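# Move bottle M9 from fridge bin to bench

## Task

Look at the two bottles in the refrigerator's bin. If one bears the letters M9, lift it out and set it upright on the bench, keep the second bottle upright inside the refrigerator, then close the refrigerator door. If neither bottle reads M9, move neither of them, close the door, and press the CALL key on the operator panel until it latches down. Pressing CALL when an M9 bottle is present is an error that cannot be undone.

## Robot and tools

ROBOT. Two arms, left_arm and right_arm, each ride a carriage (left_rail, right_rail) on one floor track running along y at x = 0. left_rail is always the carriage at larger y. Each arm base sits at x = 0, y = its carriage's position_m, z = 0.04 m, facing +x. The names do not match image left and right.

SCENE FRAME. Fixed to the table: table top is z = 0, +z up, +x is where the arms face, +y is their left, y = 0 mid-track. The table edge is at x = 0.17 m. Results print end_effector_position (m), end_effector_quat_wxyz and velocities (m/s, rad/s) in this frame; these can be a few cm off at long reach.

GRIPPER FRAME. Fingers point along the gripper's +z and close along its y. end_effector_position is the point between the closed pads; fingertips reach about 33 mm past it (9 mm when wide open). A block juts about 10 cm toward the gripper's +x.

execute_actions. Argument "actions": a list of action objects run in order; optional "cameras" lists cameras to return (cam_high, cam_bench_left, cam_bench_mid, cam_bench_right, cam_left_wrist, cam_right_wrist; [] for none). An action may hold "rows", "steps", "until", and rail commands. An empty list just reports state.
- rows: up to 15 rows, each lasting one control step (1/30 s). Every row is a single list of 18 numbers in [-1, 1] covering both arms: left dx, dy, dz, rx, ry, rz, left gripper position, force_limit, speed, then the same nine for the right arm. dx to rz are an offset, not a pose: measured from that arm's Hand target as it stood when the action began, along that Hand target's own axes. Every row counts from that same start, not from the row before, so a new action repeating an offset moves on further. Scale: 1.0 = 0.6 m or 180 degrees; rx, ry, rz are one rotation vector. All zeros asks the arm to hold its Hand target.
- Gripper numbers are absolute settings. position: +1 fully open (140 mm), about -0.8 pads touch, -1 closes until blocked. force_limit: -1 about 14 N, 0 about 40 N, +1 about 58 N on parts up to 40 mm when closing slowly. speed: -1 about 30 mm/s, 0 about 140, +1 about 250; a faster close grips much harder (roughly 64 N at 0, 116 N at +1). Both start at +1. To keep a gripper unchanged, resend its previous three numbers; 0 is a real value.
- steps: 1 to 450 control steps, default 15, no fewer than the number of rows. After the last row the arms keep heading to that row's target, so allow enough steps.
- until: ends the action early when all conditions hold; it reads only left_rail and right_rail fields, e.g. {"right_rail": {"position_status": ["!=", "moving"]}}. Numbers need a comparison ("=", "!=", "<", "<=", ">", ">="). {"all": {"status": "ended"}} and {"any": {"status": "ended"}} also exist. It never stops arms.
- Rails: {"left_rail": {"position_m": ..., "speed_m_s": ..., "acceleration_factor": ...}} gives an absolute place on the track in m (left_rail -0.8 to 1.5, right_rail -1.5 to 0.8), top speed 0.01 to 1 m/s, and acceleration_factor 0.1 to 1 (times 0.58 m/s2). {"stop": true} brakes. Any out-of-range value or unknown name rejects the whole call. Keep carriages 0.78 m or more apart. Wait for arrival before aiming an arm at a scene point; arm targets travel with their carriage.

MOTION NOTES. Orientation commands are clipped to 32 degrees from the measured one each step; motion lags commands by about 0.2 s. Ramp offsets gradually (about 0.01 more per row) so held items are not shaken loose. If an arm rests short of its target, send the remaining distance as an offset. "pose unreachable" drops that arm's target but the call continues.

RESULTS. Hand target: per arm, the pose the next offsets start from. Tool commands: current gripper settings. object_status: 0 moving, 1 blocked while opening, 2 blocked while closing (a grip), 3 reached its setting or pads met (maybe holding nothing). position_measured is in counts: 3 open, 75 about 100 mm, 139 about 60 mm, 200 about 20 mm, 230 pads touching. Joint positions/velocities per arm: rail, shoulder pan, shoulder lift, elbow, wrist 1, wrist 2, wrist 3. Joint torques follow the same order without the rail. Wrist force and torque are in the end effector's axes. Motor temperatures per joint. Rails report position_m, position_status (moving, done, contact_stop, time_out, stopped, stopped_with_arm, stopped_for_other_arm, stopped_for_other_carriage) and position_answer (taken / not_taken).

GRIPPING. Close with -1 and confirm object_status 2. Grip with the fingertip quarter of the pads; deeper grips let fingers fold and hold narrow items poorly. To squeeze harder, raise force_limit and switch position between -1 and -0.98. Fingers pressed tip-first on a surface fold quietly.

OTHER TOOLS. zoom_image: camera (one of the six names) and region [x0, y0, x1, y1] in pixels of its latest image, at most 504 by 504. zero_wrist_force: arm (left_arm or right_arm) tares its wrist sensor. finished_scene: optional scene 1; ends the scene for good.

AVOID. Dropping a bottle or placing anything off the table (track and metal strip count as off) fails the job. Do not strike the refrigerator or door hard, slam the door, or let the arms touch or squeeze each other. About 150 N of outside force or a joint exceeding its torque limit (shoulder 300, elbow 136, wrists 49.1 N m) stops that arm for 10 s; motors reaching 85 °C brake the arm, so avoid long stretched holds and pushing at unreachable poses.

Each tool is called as name(argument=value, ...), one argument or row to a line, values as JSON.

## Session

I'll start by looking at the scene.

execute_actions(
  actions=[],
)

Scene clock: 0.00 s.
left_arm: end_effector_position=(+0.3563, +1.2729, +0.5790) position_measured=3 object_status=3 end_effector_quat_wxyz=(+0.000, +0.000, +1.000, +0.000) | right_arm: end_effector_position=(+0.3563, -1.3013, +0.5790) position_measured=3 object_status=3 end_effector_quat_wxyz=(+0.000, +0.000, +1.000, +0.000)
Joint positions: left_arm=[1.194 -0.281 -2.157 1.821 -1.235 -1.571 -0.281] | right_arm=[-1.38 -0.281 -2.157 1.821 -1.235 -1.571 -0.281]
Joint velocities: within noise
Joint torques (N m): no reading
Motor temperatures (°C): left_arm=[31 30 31 42 37 39] | right_arm=[36 34 29 33 39 44]
Wrist force (N): no reading
Wrist torque (N m): no reading
Wrist force, peak (N): no reading
Hand target: left_arm +0.3563, +1.2729, +0.5790; +0.000, +0.000, +1.000, +0.000 | right_arm +0.3563, -1.3013, +0.5790; +0.000, +0.000, +1.000, +0.000
Tool commands: left_gripper/position=+1.0 left_gripper/force_limit=+1.0 left_gripper/speed=+1.0 right_gripper/position=+1.0 right_gripper/force_limit=+1.0 right_gripper/speed=+1.0
left_rail: position_m=1.194 position_status=done
right_rail: position_m=-1.380 position_status=done

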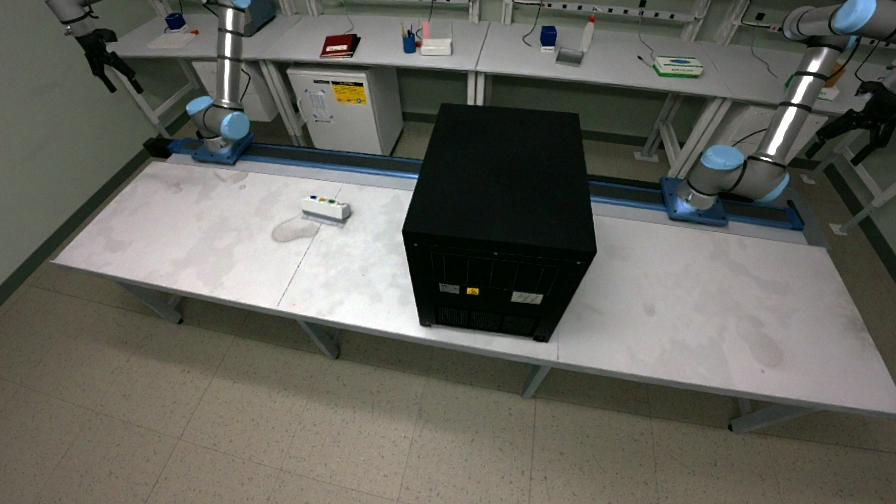

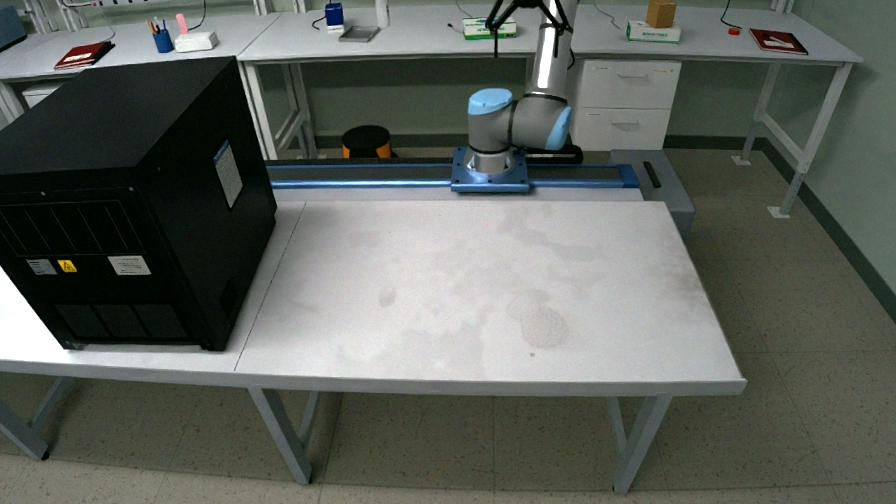

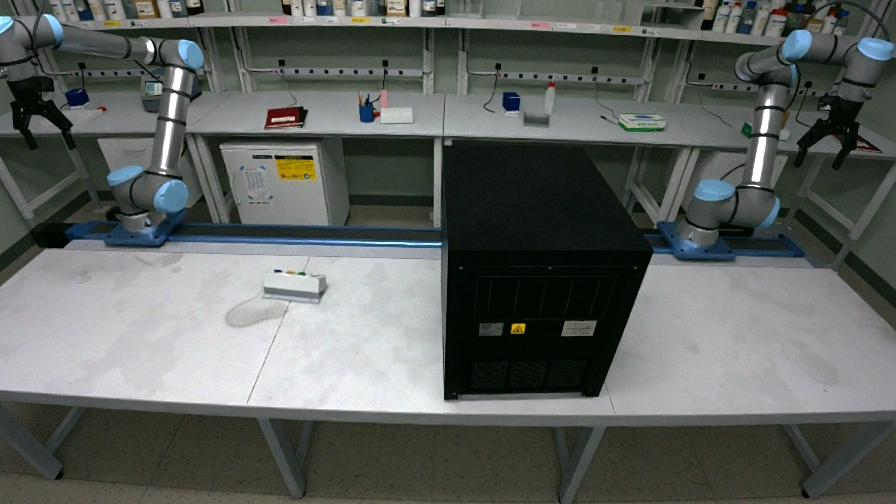

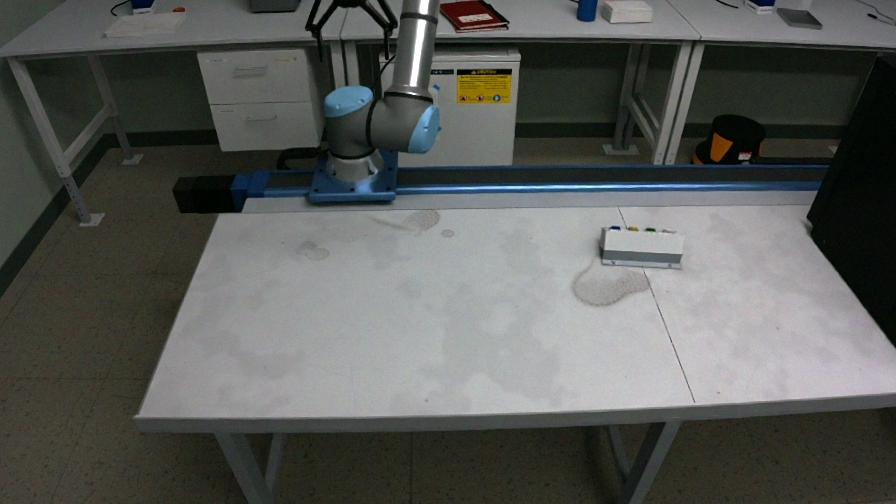

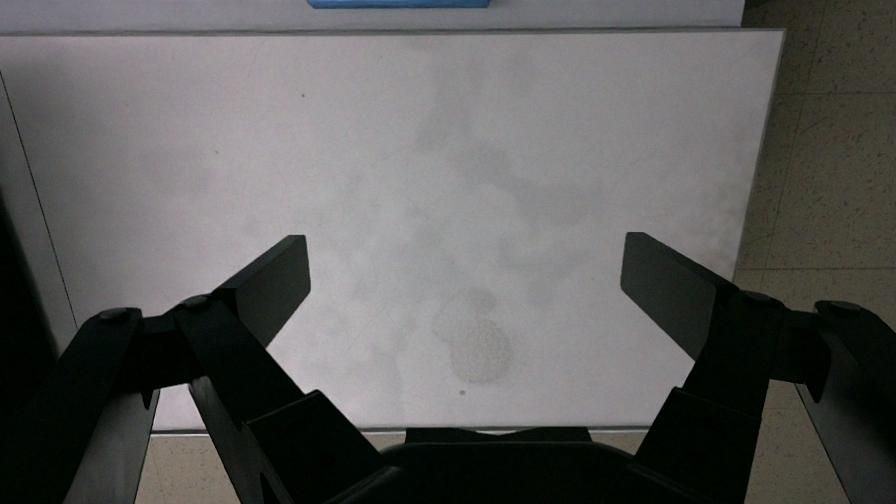

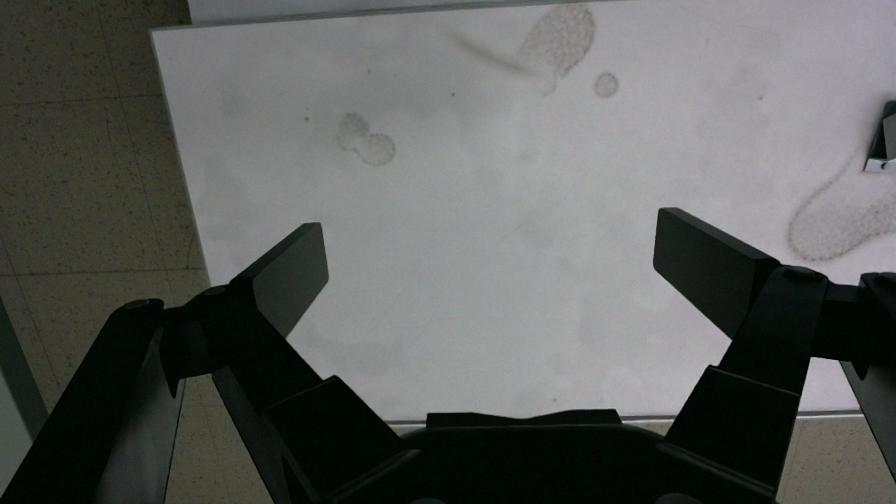

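zoom_image(
  camera="cam_bench_right",
  region=[560, 180, 740, 300],
)

zoom_image(
  camera="cam_bench_mid",
  region=[420, 120, 680, 420],
)

zoom_image(
  camera="cam_high",
  region=[280, 170, 380, 240],
)

zoom_image(
  camera="cam_bench_left",
  region=[0, 40, 300, 360],
)

Scaled by 2.800 from the camera's 896x504 image, which has a finer 1280x720 frame.

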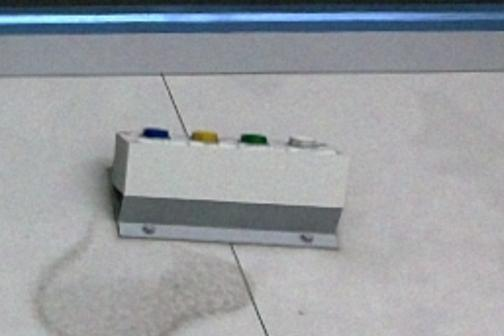

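Scaled by 1.680 from the camera's 896x504 image, which has a finer 1280x720 frame.

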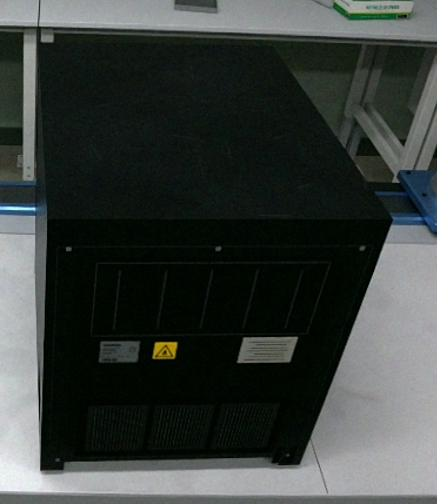

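Scaled by 5.040 from the camera's 896x504 image, which has a finer 1280x720 frame.

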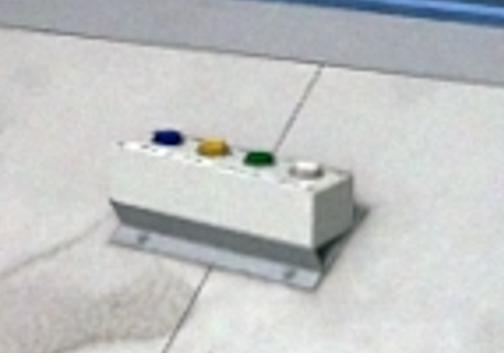

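Scaled by 1.575 from the camera's 896x504 image, which has a finer 1280x720 frame.

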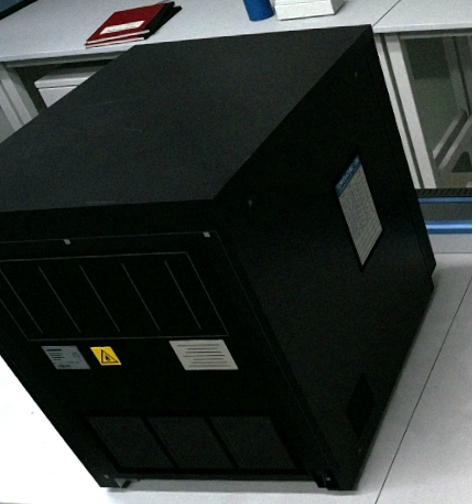

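zoom_image(
  camera="cam_bench_mid",
  region=[420, 120, 660, 260],
)

zoom_image(
  camera="cam_bench_mid",
  region=[420, 330, 660, 430],
)

zoom_image(
  camera="cam_high",
  region=[380, 80, 640, 360],
)

Scaled by 2.100 from the camera's 896x504 image, which has a finer 1280x720 frame.

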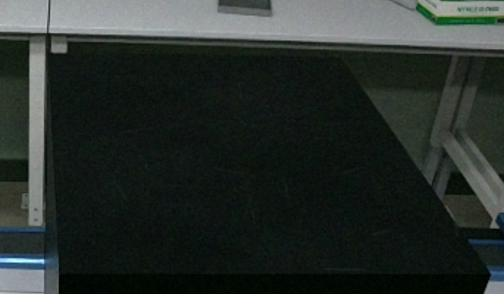

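Scaled by 2.100 from the camera's 896x504 image, which has a finer 1280x720 frame.

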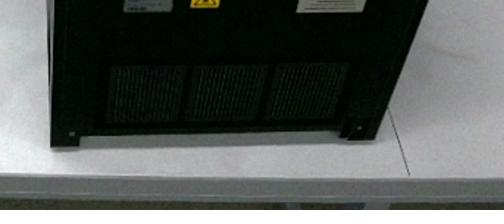

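Scaled by 1.800 from the camera's 896x504 image, which has a finer 1280x720 frame.

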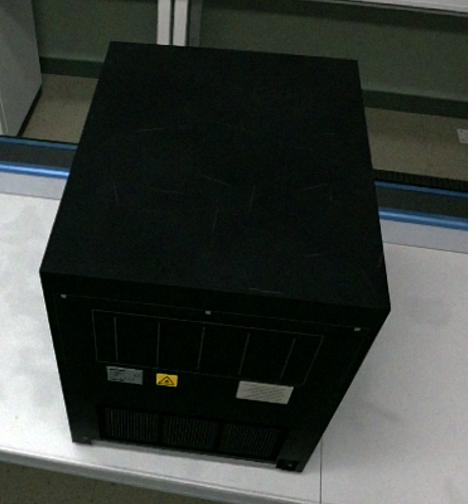

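zoom_image(
  camera="cam_bench_mid",
  region=[60, 150, 260, 290],
)

zoom_image(
  camera="cam_bench_mid",
  region=[640, 160, 840, 300],
)

zoom_image(
  camera="cam_bench_mid",
  region=[240, 200, 440, 340],
)

Scaled by 2.520 from the camera's 896x504 image, which has a finer 1280x720 frame.

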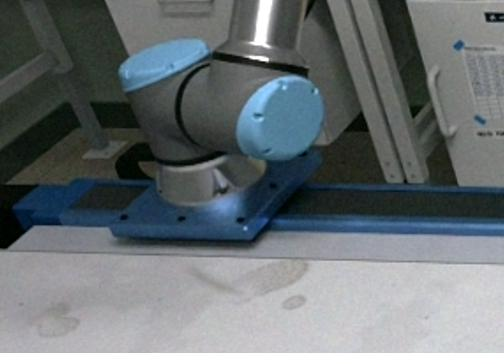

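Scaled by 2.520 from the camera's 896x504 image, which has a finer 1280x720 frame.

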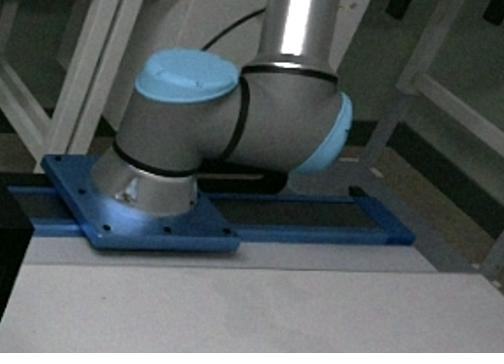

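Scaled by 2.520 from the camera's 896x504 image, which has a finer 1280x720 frame.

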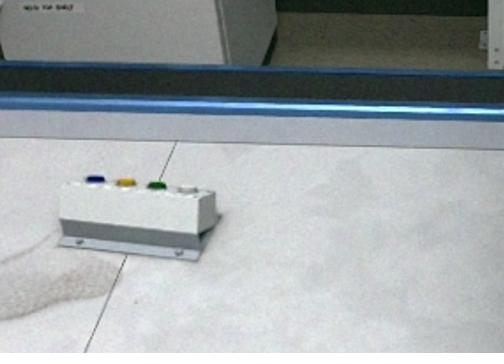

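execute_actions(
  actions=[
    {"left_rail": {"position_m": 1.0}, "steps": 120, "until": {"left_rail": {"position_status": ["!=", "moving"]}}},
    {"rows": [[-0.0046,-0.1055,0,0,0,0.0556,1,1,1,0,0,0,0,0,0,1,1,1],[-0.0092,-0.211,0,0,0,0.1111,1,1,1,0,0,0,0,0,0,1,1,1]], "steps": 20},
    {"rows": [[-0.0046,-0.1055,0,0,0,0.0556,1,1,1,0,0,0,0,0,0,1,1,1],[-0.0092,-0.211,0,0,0,0.1111,1,1,1,0,0,0,0,0,0,1,1,1]], "steps": 20},
  ],
  cameras=["cam_left_wrist", "cam_bench_mid"],
)

Scene clock: 266.67 s.
left_arm: end_effector_position=(+0.3238, +0.8311, +0.5790) position_measured=3 object_status=3 end_effector_quat_wxyz=(+0.000, +0.342, +0.940, +0.000) | right_arm: end_effector_position=(+0.3563, -1.3013, +0.5790) position_measured=3 object_status=3 end_effector_quat_wxyz=(+0.000, +0.000, +1.000, +0.000)
Joint positions: left_arm=[1 -0.978 -2.156 1.821 -1.235 -1.571 -0.28] | right_arm=[-1.38 -0.281 -2.157 1.821 -1.235 -1.571 -0.281]
Joint torques (N m): left_arm=[-17.67 8.99 -57.18 -7.72 2.95 -3.8] | right_arm=[-3.12 1.09 -47.41 -4.62 0.36 0.11]
Wrist force (N): left_arm=[-0.1 0.0 0.5] | right_arm=[0.2 -0.1 -0.2]
Wrist torque (N m): left_arm=[0.01 0.03 0.02] | right_arm=[-0.02 -0.04 0.00]
Wrist force, peak (N): left_arm=[3.2 11.6 -1.4] | right_arm=[0.0 -0.4 -0.4]
Hand target: left_arm +0.3237, +0.8311, +0.5790; +0.000, +0.342, +0.940, +0.000 | right_arm +0.3563, -1.3013, +0.5790; +0.000, +0.000, +1.000, +0.000
Off the commanded pose: left_arm 0.000 m, 0 deg | right_arm 0.000 m, 0 deg.
left_rail: position_m=1.000 position_status=done
right_rail: position_m=-1.380 position_status=done
Images, in order (width x height): cam_bench_mid 896x504, cam_left_wrist 896x504.

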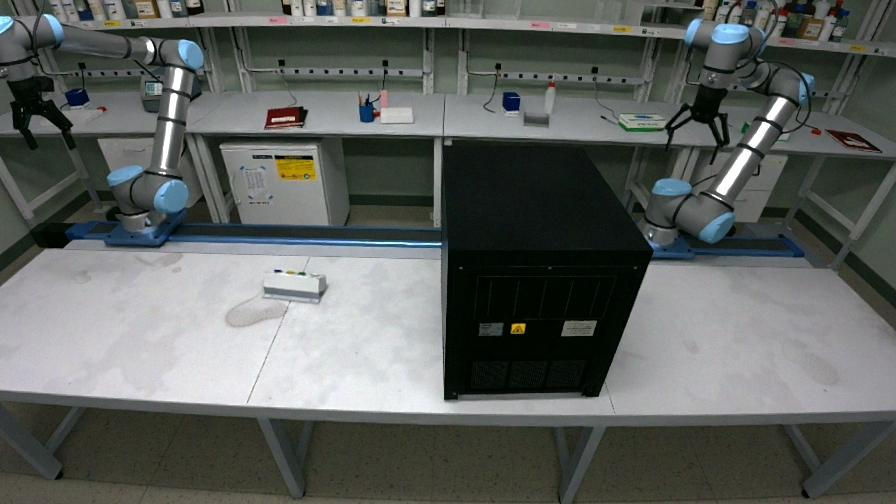

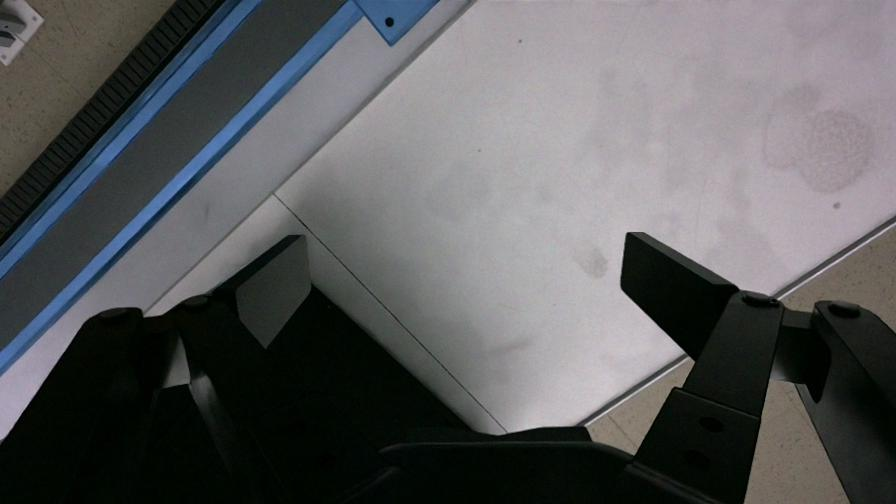

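execute_actions(
  actions=[
    {"rows": [[-0.0046,-0.1055,0,0,0,0.0556,1,1,1,0,0,0,0,0,0,1,1,1],[-0.0092,-0.211,0,0,0,0.1111,1,1,1,0,0,0,0,0,0,1,1,1]], "steps": 18},
    {"rows": [[-0.0046,-0.1055,0,0,0,0.0556,1,1,1,0,0,0,0,0,0,1,1,1],[-0.0092,-0.211,0,0,0,0.1111,1,1,1,0,0,0,0,0,0,1,1,1]], "steps": 18},
    {"rows": [[-0.0046,-0.1055,0,0,0,0.0556,1,1,1,0,0,0,0,0,0,1,1,1],[-0.0092,-0.211,0,0,0,0.1111,1,1,1,0,0,0,0,0,0,1,1,1]], "steps": 18},
    {"rows": [[-0.0046,-0.1055,0,0,0,0.0556,1,1,1,0,0,0,0,0,0,1,1,1],[-0.0092,-0.211,0,0,0,0.1111,1,1,1,0,0,0,0,0,0,1,1,1]], "steps": 18},
    {"rows": [[0,0,0,0,0,0.068,1,1,1,0,0,0,0,0,0,1,1,1],[0,0,0,0,0,0.1361,1,1,1,0,0,0,0,0,0,1,1,1]], "steps": 18},
    {"rows": [[0,0,0,0,0,0.068,1,1,1,0,0,0,0,0,0,1,1,1],[0,0,0,0,0,0.1361,1,1,1,0,0,0,0,0,0,1,1,1]], "steps": 18},
    {"rows": [[0,0,0,0,0,0.068,1,1,1,0,0,0,0,0,0,1,1,1],[0,0,0,0,0,0.1361,1,1,1,0,0,0,0,0,0,1,1,1]], "steps": 18},
    {"rows": [[0,0,0,0,0,0.068,1,1,1,0,0,0,0,0,0,1,1,1],[0,0,0,0,0,0.1361,1,1,1,0,0,0,0,0,0,1,1,1]], "steps": 20},
  ],
  cameras=["cam_left_wrist", "cam_bench_mid"],
)

Scene clock: 307.13 s.
left_arm: end_effector_position=(-0.1096, +0.6516, +0.5790) position_measured=3 object_status=3 end_effector_quat_wxyz=(+0.000, +0.946, -0.325, +0.000) | right_arm: end_effector_position=(+0.3563, -1.3013, +0.5790) position_measured=3 object_status=3 end_effector_quat_wxyz=(+0.000, +0.000, +1.000, +0.000)
Joint positions: left_arm=[1 -2.373 -2.156 1.821 -1.235 -1.571 1.432] | right_arm=[-1.38 -0.281 -2.157 1.821 -1.235 -1.571 -0.281]
Joint torques (N m): left_arm=[16.25 8.79 -57.37 -7.76 -2.01 3.4] | right_arm=[-3.11 2.7 -47.43 -4.35 0.37 0.35]
Wrist force (N): left_arm=[0.0 0.2 0.4] | right_arm=[0.0 0.2 0.0]
Wrist torque (N m): left_arm=[-0.01 0.03 -0.05] | right_arm=[0.03 0.00 0.00]
Wrist force, peak (N): left_arm=[3.0 11.9 -1.6] | right_arm=[-0.4 -0.4 -0.3]
Hand target: left_arm -0.1096, +0.6516, +0.5790; +0.000, +0.946, -0.325, +0.000 | right_arm +0.3563, -1.3013, +0.5790; +0.000, +0.000, +1.000, +0.000
Off the commanded pose: left_arm 0.000 m, 0 deg | right_arm 0.000 m, 0 deg.
left_rail: position_m=1.000 position_status=done
right_rail: position_m=-1.380 position_status=done
Images, in order (width x height): cam_bench_mid 896x504, cam_left_wrist 896x504.

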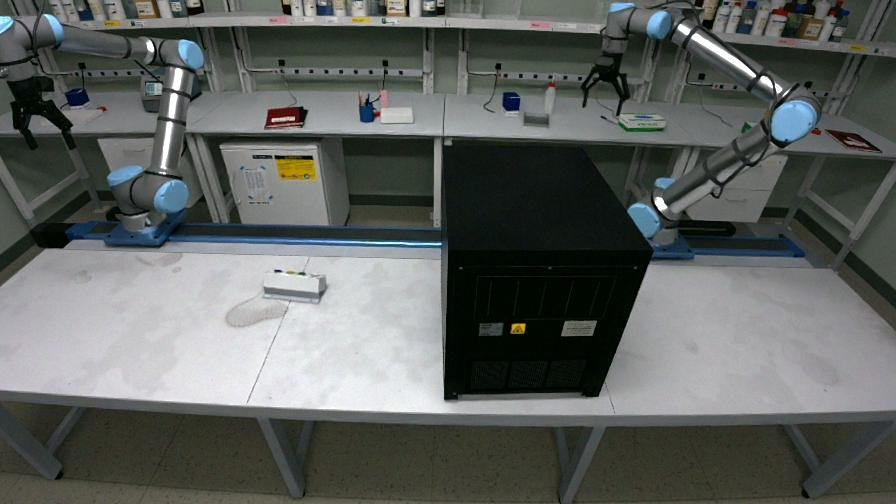

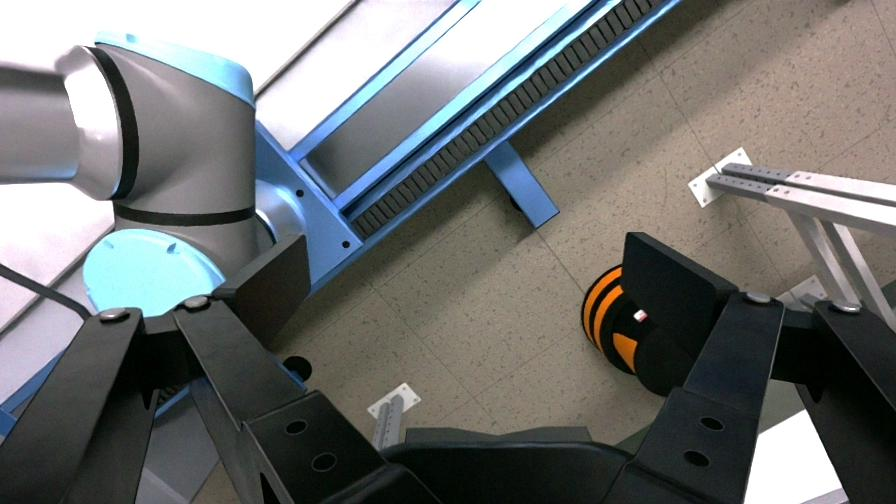

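execute_actions(
  actions=[
    {"rows": [[0,0,0,0,0.05,0,1,1,1,0,0,0,0,0,0,1,1,1],[0.03,0.03,0,0,0.09,0,1,1,1,0,0,0,0,0,0,1,1,1]], "steps": 20},
    {"rows": [[0.03,0.03,-0.02,0,0.05,0,1,1,1,0,0,0,0,0,0,1,1,1],[0.06,0.06,-0.03,0,0.09,0,1,1,1,0,0,0,0,0,0,1,1,1]], "steps": 20},
    {"rows": [[0.03,0.03,0,0,0.05,0,1,1,1,0,0,0,0,0,0,1,1,1],[0.06,0.06,0,0,0.09,0,1,1,1,0,0,0,0,0,0,1,1,1]], "steps": 20},
    {"rows": [[0.03,0.03,0,0,0.045,0,1,1,1,0,0,0,0,0,0,1,1,1],[0.06,0.06,0,0,0.086,0,1,1,1,0,0,0,0,0,0,1,1,1]], "steps": 24},
  ],
  cameras=["cam_left_wrist", "cam_bench_mid"],
)

Scene clock: 321.80 s.
left_arm: end_effector_position=(-0.1070, +0.4897, +0.6526) position_measured=3 object_status=3 end_effector_quat_wxyz=(+0.173, +0.802, -0.276, +0.502) | right_arm: end_effector_position=(+0.3563, -1.3013, +0.5790) position_measured=3 object_status=3 end_effector_quat_wxyz=(+0.000, +0.000, +1.000, +0.000)
Joint positions: left_arm=[1 -2.772 -1.913 1.754 -0.6 -0.688 0.632] | right_arm=[-1.38 -0.281 -2.157 1.821 -1.235 -1.571 -0.281]
Joint torques (N m): left_arm=[14.46 -9.09 -56.31 2.22 4.54 -4.26] | right_arm=[-3.68 1.15 -46.75 -4.21 0.17 0.35]
Wrist force (N): left_arm=[0.9 0.1 1.8] | right_arm=[-0.1 -0.1 -0.1]
Wrist torque (N m): left_arm=[-0.24 -0.10 0.08] | right_arm=[-0.04 0.01 0.00]
Wrist force, peak (N): left_arm=[8.7 -12.4 -2.0] | right_arm=[0.1 -0.6 0.3]
Hand target: left_arm -0.1070, +0.4897, +0.6526; +0.173, +0.802, -0.276, +0.502 | right_arm +0.3563, -1.3013, +0.5790; +0.000, +0.000, +1.000, +0.000
Off the commanded pose: left_arm 0.000 m, 0 deg | right_arm 0.000 m, 0 deg.
left_rail: position_m=1.000 position_status=done
right_rail: position_m=-1.380 position_status=done
Images, in order (width x height): cam_bench_mid 896x504, cam_left_wrist 896x504.

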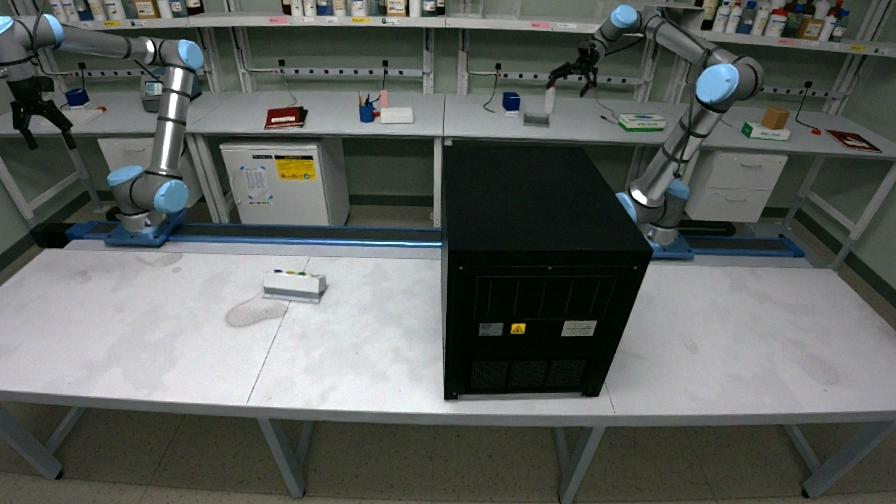

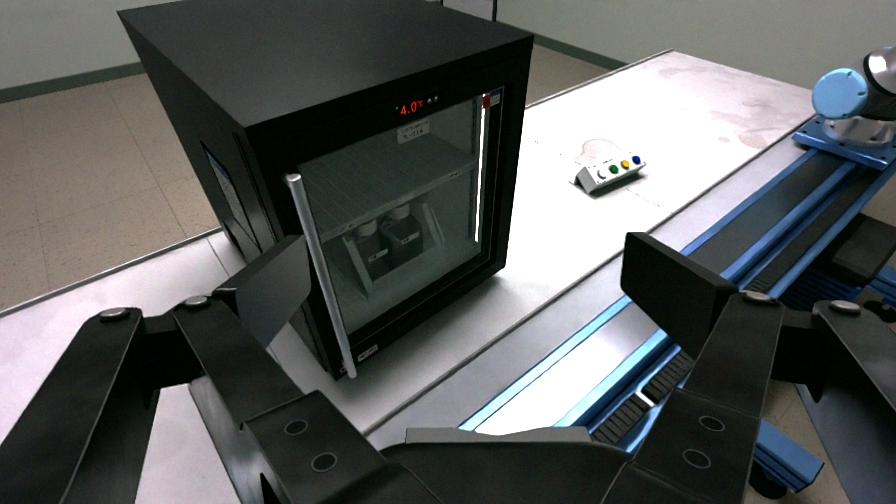

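zoom_image(
  camera="cam_left_wrist",
  region=[240, 60, 560, 390],
)

zoom_image(
  camera="cam_left_wrist",
  region=[330, 180, 470, 310],
)

zoom_image(
  camera="cam_left_wrist",
  region=[560, 140, 660, 210],
)

Scaled by 1.527 from the camera's 896x504 image, which has a finer 1280x720 frame.

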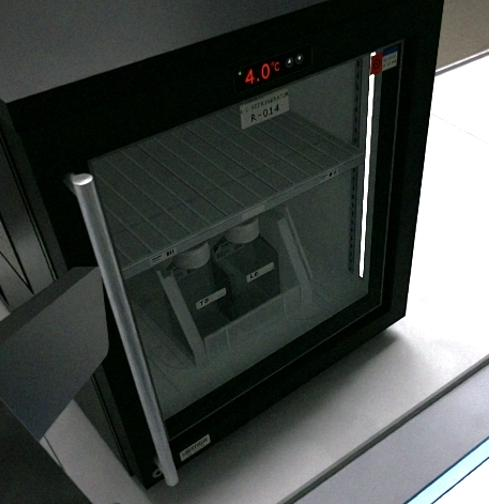

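Scaled by 3.600 from the camera's 896x504 image, which has a finer 1280x720 frame.

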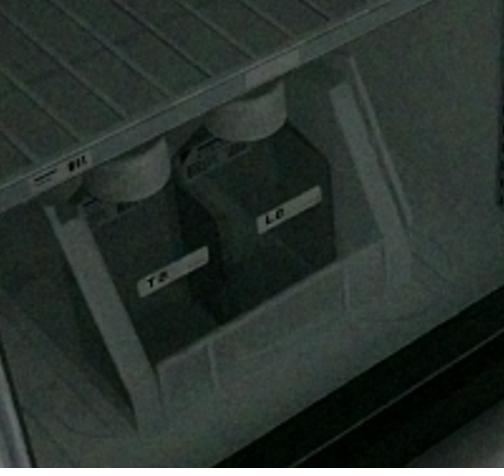

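Scaled by 5.040 from the camera's 896x504 image, which has a finer 1280x720 frame.

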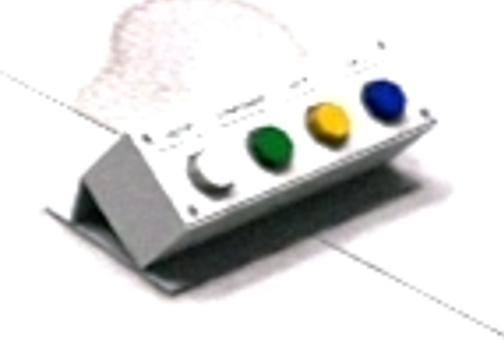

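execute_actions(
  actions=[
    {"left_rail": {"position_m": 0.8}, "steps": 120, "until": {"left_rail": {"position_status": ["!=", "moving"]}}},
    {"rows": [[0.005,0.016,0.011,0.04,0,-0.0195,1,1,1,0,0,0,0,0,0,1,1,1],[0.0108,0.0316,0.0222,0.0801,0,-0.039,1,1,1,0,0,0,0,0,0,1,1,1]], "steps": 18},
    {"rows": [[0.003,0.018,0.007,0.04,0,-0.0195,1,1,1,0,0,0,0,0,0,1,1,1],[0.0066,0.0371,0.0135,0.0801,0,-0.039,1,1,1,0,0,0,0,0,0,1,1,1]], "steps": 18},
    {"rows": [[0.001,0.02,0.002,0.04,0,-0.0195,1,1,1,0,0,0,0,0,0,1,1,1],[0.0018,0.0398,0.0038,0.0801,0,-0.039,1,1,1,0,0,0,0,0,0,1,1,1]], "steps": 18},
    {"rows": [[-0.1,0,0.05,0,0.04,0,1,1,1,0,0,0,0,0,0,1,1,1],[-0.2,0,0.1,0,0.08,0,1,1,1,0,0,0,0,0,0,1,1,1],[-0.3145,0,0.1536,0,0.1156,0,1,1,1,0,0,0,0,0,0,1,1,1]], "steps": 30},
  ],
  cameras=["cam_left_wrist", "cam_bench_left"],
)

Scene clock: 418.67 s.
left_arm: end_effector_position=(-0.1065, +0.2175, +0.4426) position_measured=3 object_status=3 end_effector_quat_wxyz=(-0.059, +0.735, +0.065, +0.672) | right_arm: end_effector_position=(+0.3563, -1.3013, +0.5790) position_measured=3 object_status=3 end_effector_quat_wxyz=(+0.000, +0.000, +1.000, +0.000)
Joint positions: left_arm=[0.8 -2.398 -1.217 1.581 -0.47 -1.006 0.056] | right_arm=[-1.38 -0.281 -2.157 1.821 -1.235 -1.571 -0.281]
Joint torques (N m): left_arm=[-16.15 -65.76 -27.47 -0.83 -2.11 -3.93] | right_arm=[-3.94 1.05 -46.68 -4.23 0.16 0.22]
Wrist force (N): left_arm=[1.0 0.0 3.1] | right_arm=[0.1 -0.2 0.0]
Wrist torque (N m): left_arm=[-0.34 -0.13 0.18] | right_arm=[-0.05 -0.04 0.00]
Wrist force, peak (N): left_arm=[29.8 -0.7 -8.4] | right_arm=[-0.2 -0.6 -0.2]
Hand target: left_arm -0.1065, +0.2175, +0.4426; -0.059, +0.735, +0.065, +0.672 | right_arm +0.3563, -1.3013, +0.5790; +0.000, +0.000, +1.000, +0.000
Off the commanded pose: left_arm 0.000 m, 0 deg | right_arm 0.000 m, 0 deg.
left_rail: position_m=0.800 position_status=done
right_rail: position_m=-1.380 position_status=done
Images, in order (width x height): cam_bench_left 896x504, cam_left_wrist 896x504.

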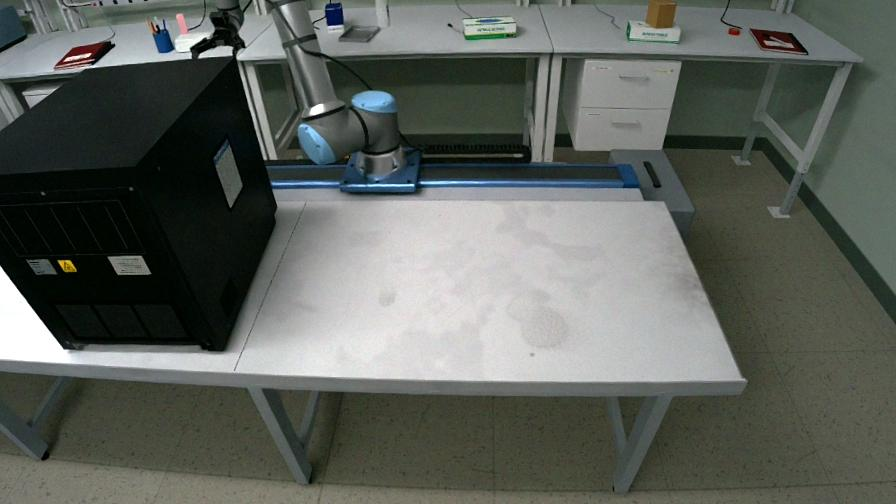

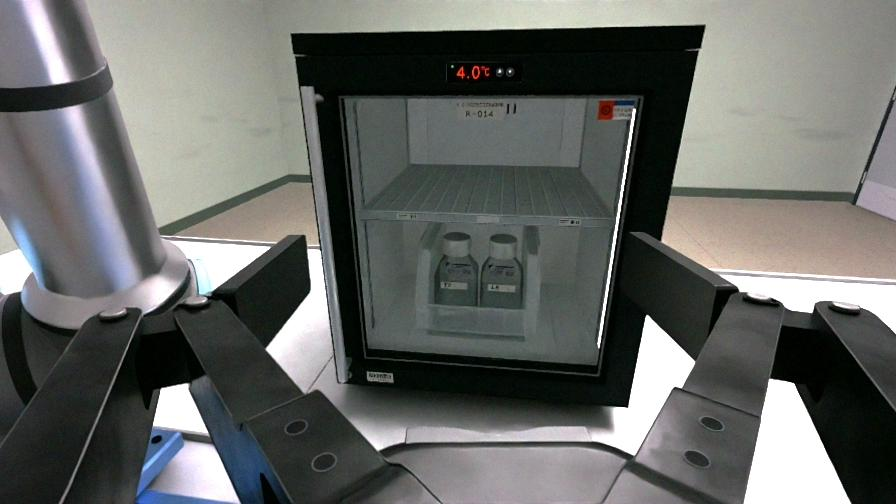

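zoom_image(
  camera="cam_left_wrist",
  region=[400, 210, 560, 350],
)

zoom_image(
  camera="cam_left_wrist",
  region=[430, 225, 530, 315],
)

zoom_image(
  camera="cam_left_wrist",
  region=[290, 60, 650, 400],
)

Scaled by 3.150 from the camera's 896x504 image, which has a finer 1280x720 frame.

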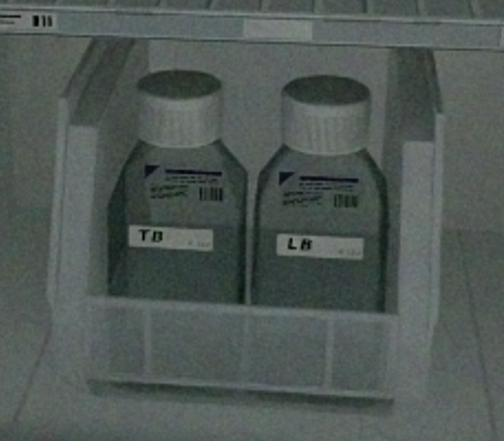

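Scaled by 5.040 from the camera's 896x504 image, which has a finer 1280x720 frame.

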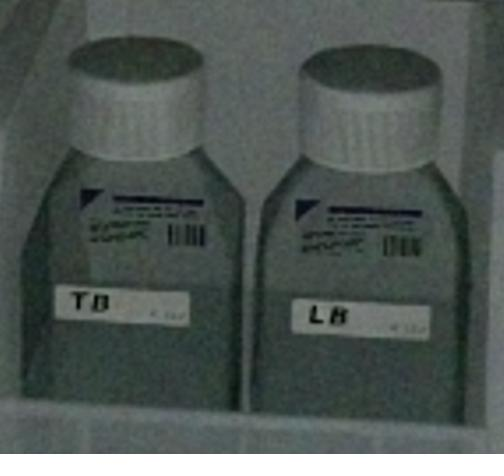

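Scaled by 1.400 from the camera's 896x504 image, which has a finer 1280x720 frame.

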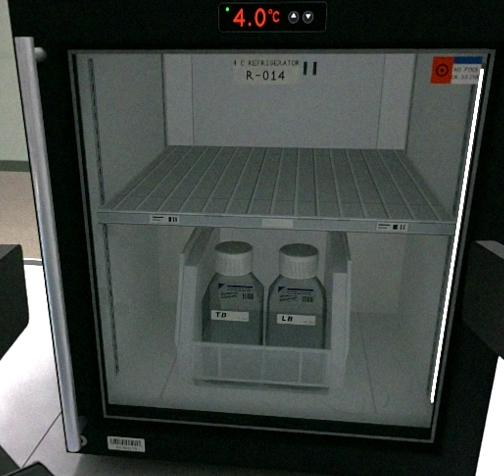

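execute_actions(
  actions=[
    {"rows": [[-0.08,0.01,0.06,0,0,0,1,1,1,0,0,0,0,0,0,1,1,1],[-0.16,0.03,0.15,0,0,0,1,1,1,0,0,0,0,0,0,1,1,1],[-0.24,0.05,0.25,0,0,0,1,1,1,0,0,0,0,0,0,1,1,1],[-0.3118,0.06,0.32,0,0,0,1,1,1,0,0,0,0,0,0,1,1,1]], "steps": 25},
    {"rows": [[0,0.01,0.05,0,0,0,1,1,1,0,0,0,0,0,0,1,1,1],[0,0.0225,0.12,0,0,0,1,1,1,0,0,0,0,0,0,1,1,1]], "steps": 25},
  ],
  cameras=["cam_left_wrist", "cam_bench_left"],
)

zoom_image(
  camera="cam_left_wrist",
  region=[370, 180, 570, 330],
)

Scene clock: 458.37 s.
left_arm: end_effector_position=(+0.1447, +0.2120, +0.2327) position_measured=3 object_status=3 end_effector_quat_wxyz=(-0.059, +0.735, +0.065, +0.672) | right_arm: end_effector_position=(+0.3563, -1.3013, +0.5790) position_measured=3 object_status=3 end_effector_quat_wxyz=(+0.000, +0.000, +1.000, +0.000)
Joint positions: left_arm=[0.8 -2.116 -1.181 1.969 -0.923 -0.727 0.1] | right_arm=[-1.38 -0.281 -2.157 1.821 -1.235 -1.571 -0.281]
Joint torques (N m): left_arm=[16.07 -76.55 -18.5 -1.33 3.17 3.33] | right_arm=[-3.83 1.35 -46.71 -4.41 0.14 0.24]
Wrist force (N): left_arm=[1.2 -0.1 3.0] | right_arm=[0.1 -0.1 0.0]
Wrist torque (N m): left_arm=[-0.33 -0.06 0.09] | right_arm=[-0.01 -0.02 0.00]
Wrist force, peak (N): left_arm=[14.6 -4.6 -13.1] | right_arm=[-0.1 -0.8 0.0]
Hand target: left_arm +0.1447, +0.2120, +0.2327; -0.059, +0.735, +0.065, +0.672 | right_arm +0.3563, -1.3013, +0.5790; +0.000, +0.000, +1.000, +0.000
Off the commanded pose: left_arm 0.000 m, 0 deg | right_arm 0.000 m, 0 deg.
left_rail: position_m=0.800 position_status=done
right_rail: position_m=-1.380 position_status=done
Images, in order (width x height): cam_bench_left 896x504, cam_left_wrist 896x504.

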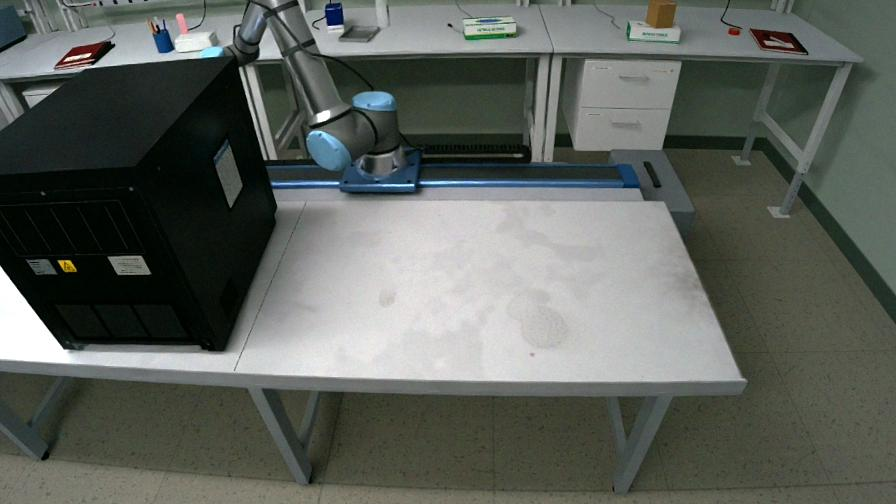

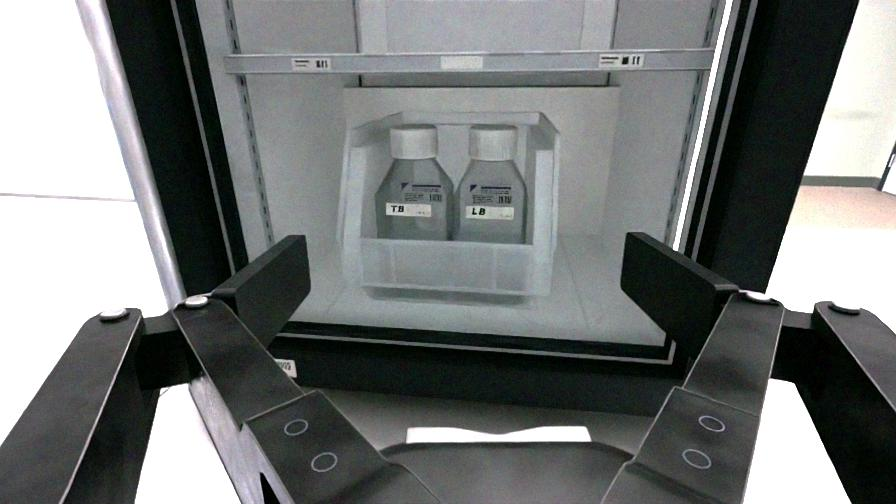

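Scaled by 2.520 from the camera's 896x504 image, which has a finer 1280x720 frame.

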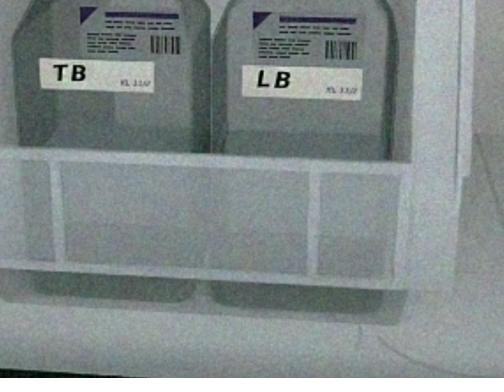

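zoom_image(
  camera="cam_left_wrist",
  region=[375, 175, 455, 235],
)

zoom_image(
  camera="cam_left_wrist",
  region=[450, 175, 530, 235],
)

zoom_image(
  camera="cam_left_wrist",
  region=[330, 90, 580, 310],
)

Scaled by 6.300 from the camera's 896x504 image, which has a finer 1280x720 frame.

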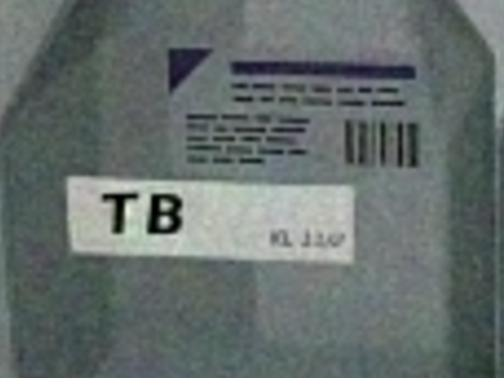

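Scaled by 6.300 from the camera's 896x504 image, which has a finer 1280x720 frame.

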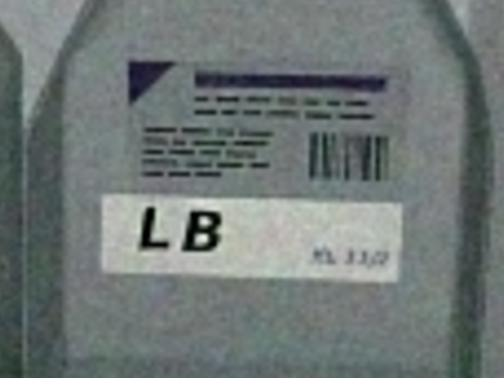

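Scaled by 2.016 from the camera's 896x504 image, which has a finer 1280x720 frame.

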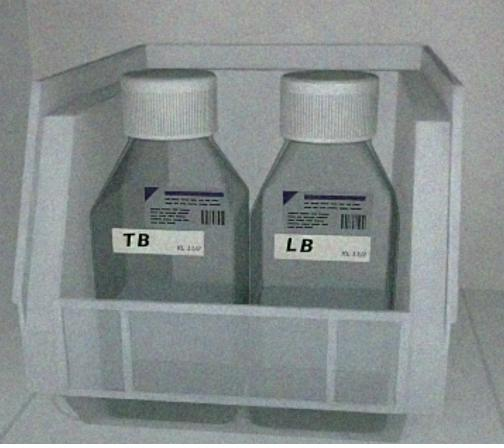

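zoom_image(
  camera="cam_bench_left",
  region=[200, 40, 300, 240],
)

zoom_image(
  camera="cam_left_wrist",
  region=[60, 0, 260, 260],
)

Scaled by 2.520 from the camera's 896x504 image, which has a finer 1280x720 frame.

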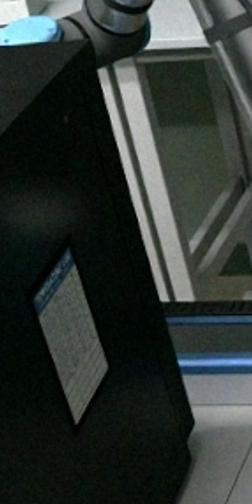

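Scaled by 1.938 from the camera's 896x504 image, which has a finer 1280x720 frame.

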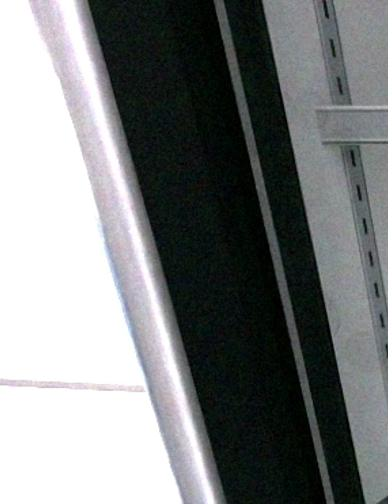

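zoom_image(
  camera="cam_left_wrist",
  region=[200, 220, 460, 400],
)

zoom_image(
  camera="cam_left_wrist",
  region=[440, 220, 820, 420],
)

Scaled by 1.938 from the camera's 896x504 image, which has a finer 1280x720 frame.

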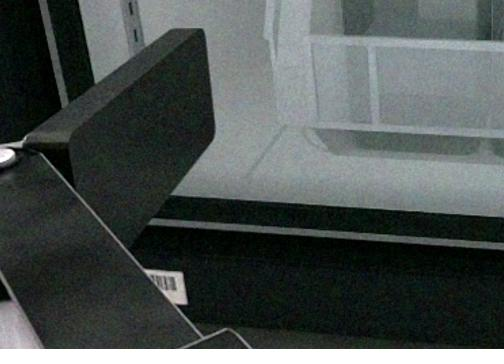

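Scaled by 1.326 from the camera's 896x504 image, which has a finer 1280x720 frame.

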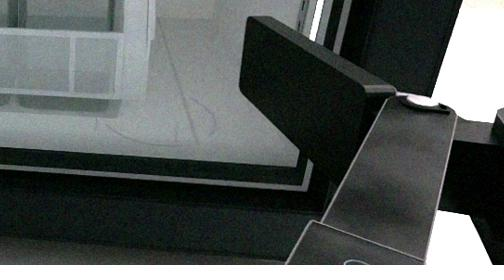

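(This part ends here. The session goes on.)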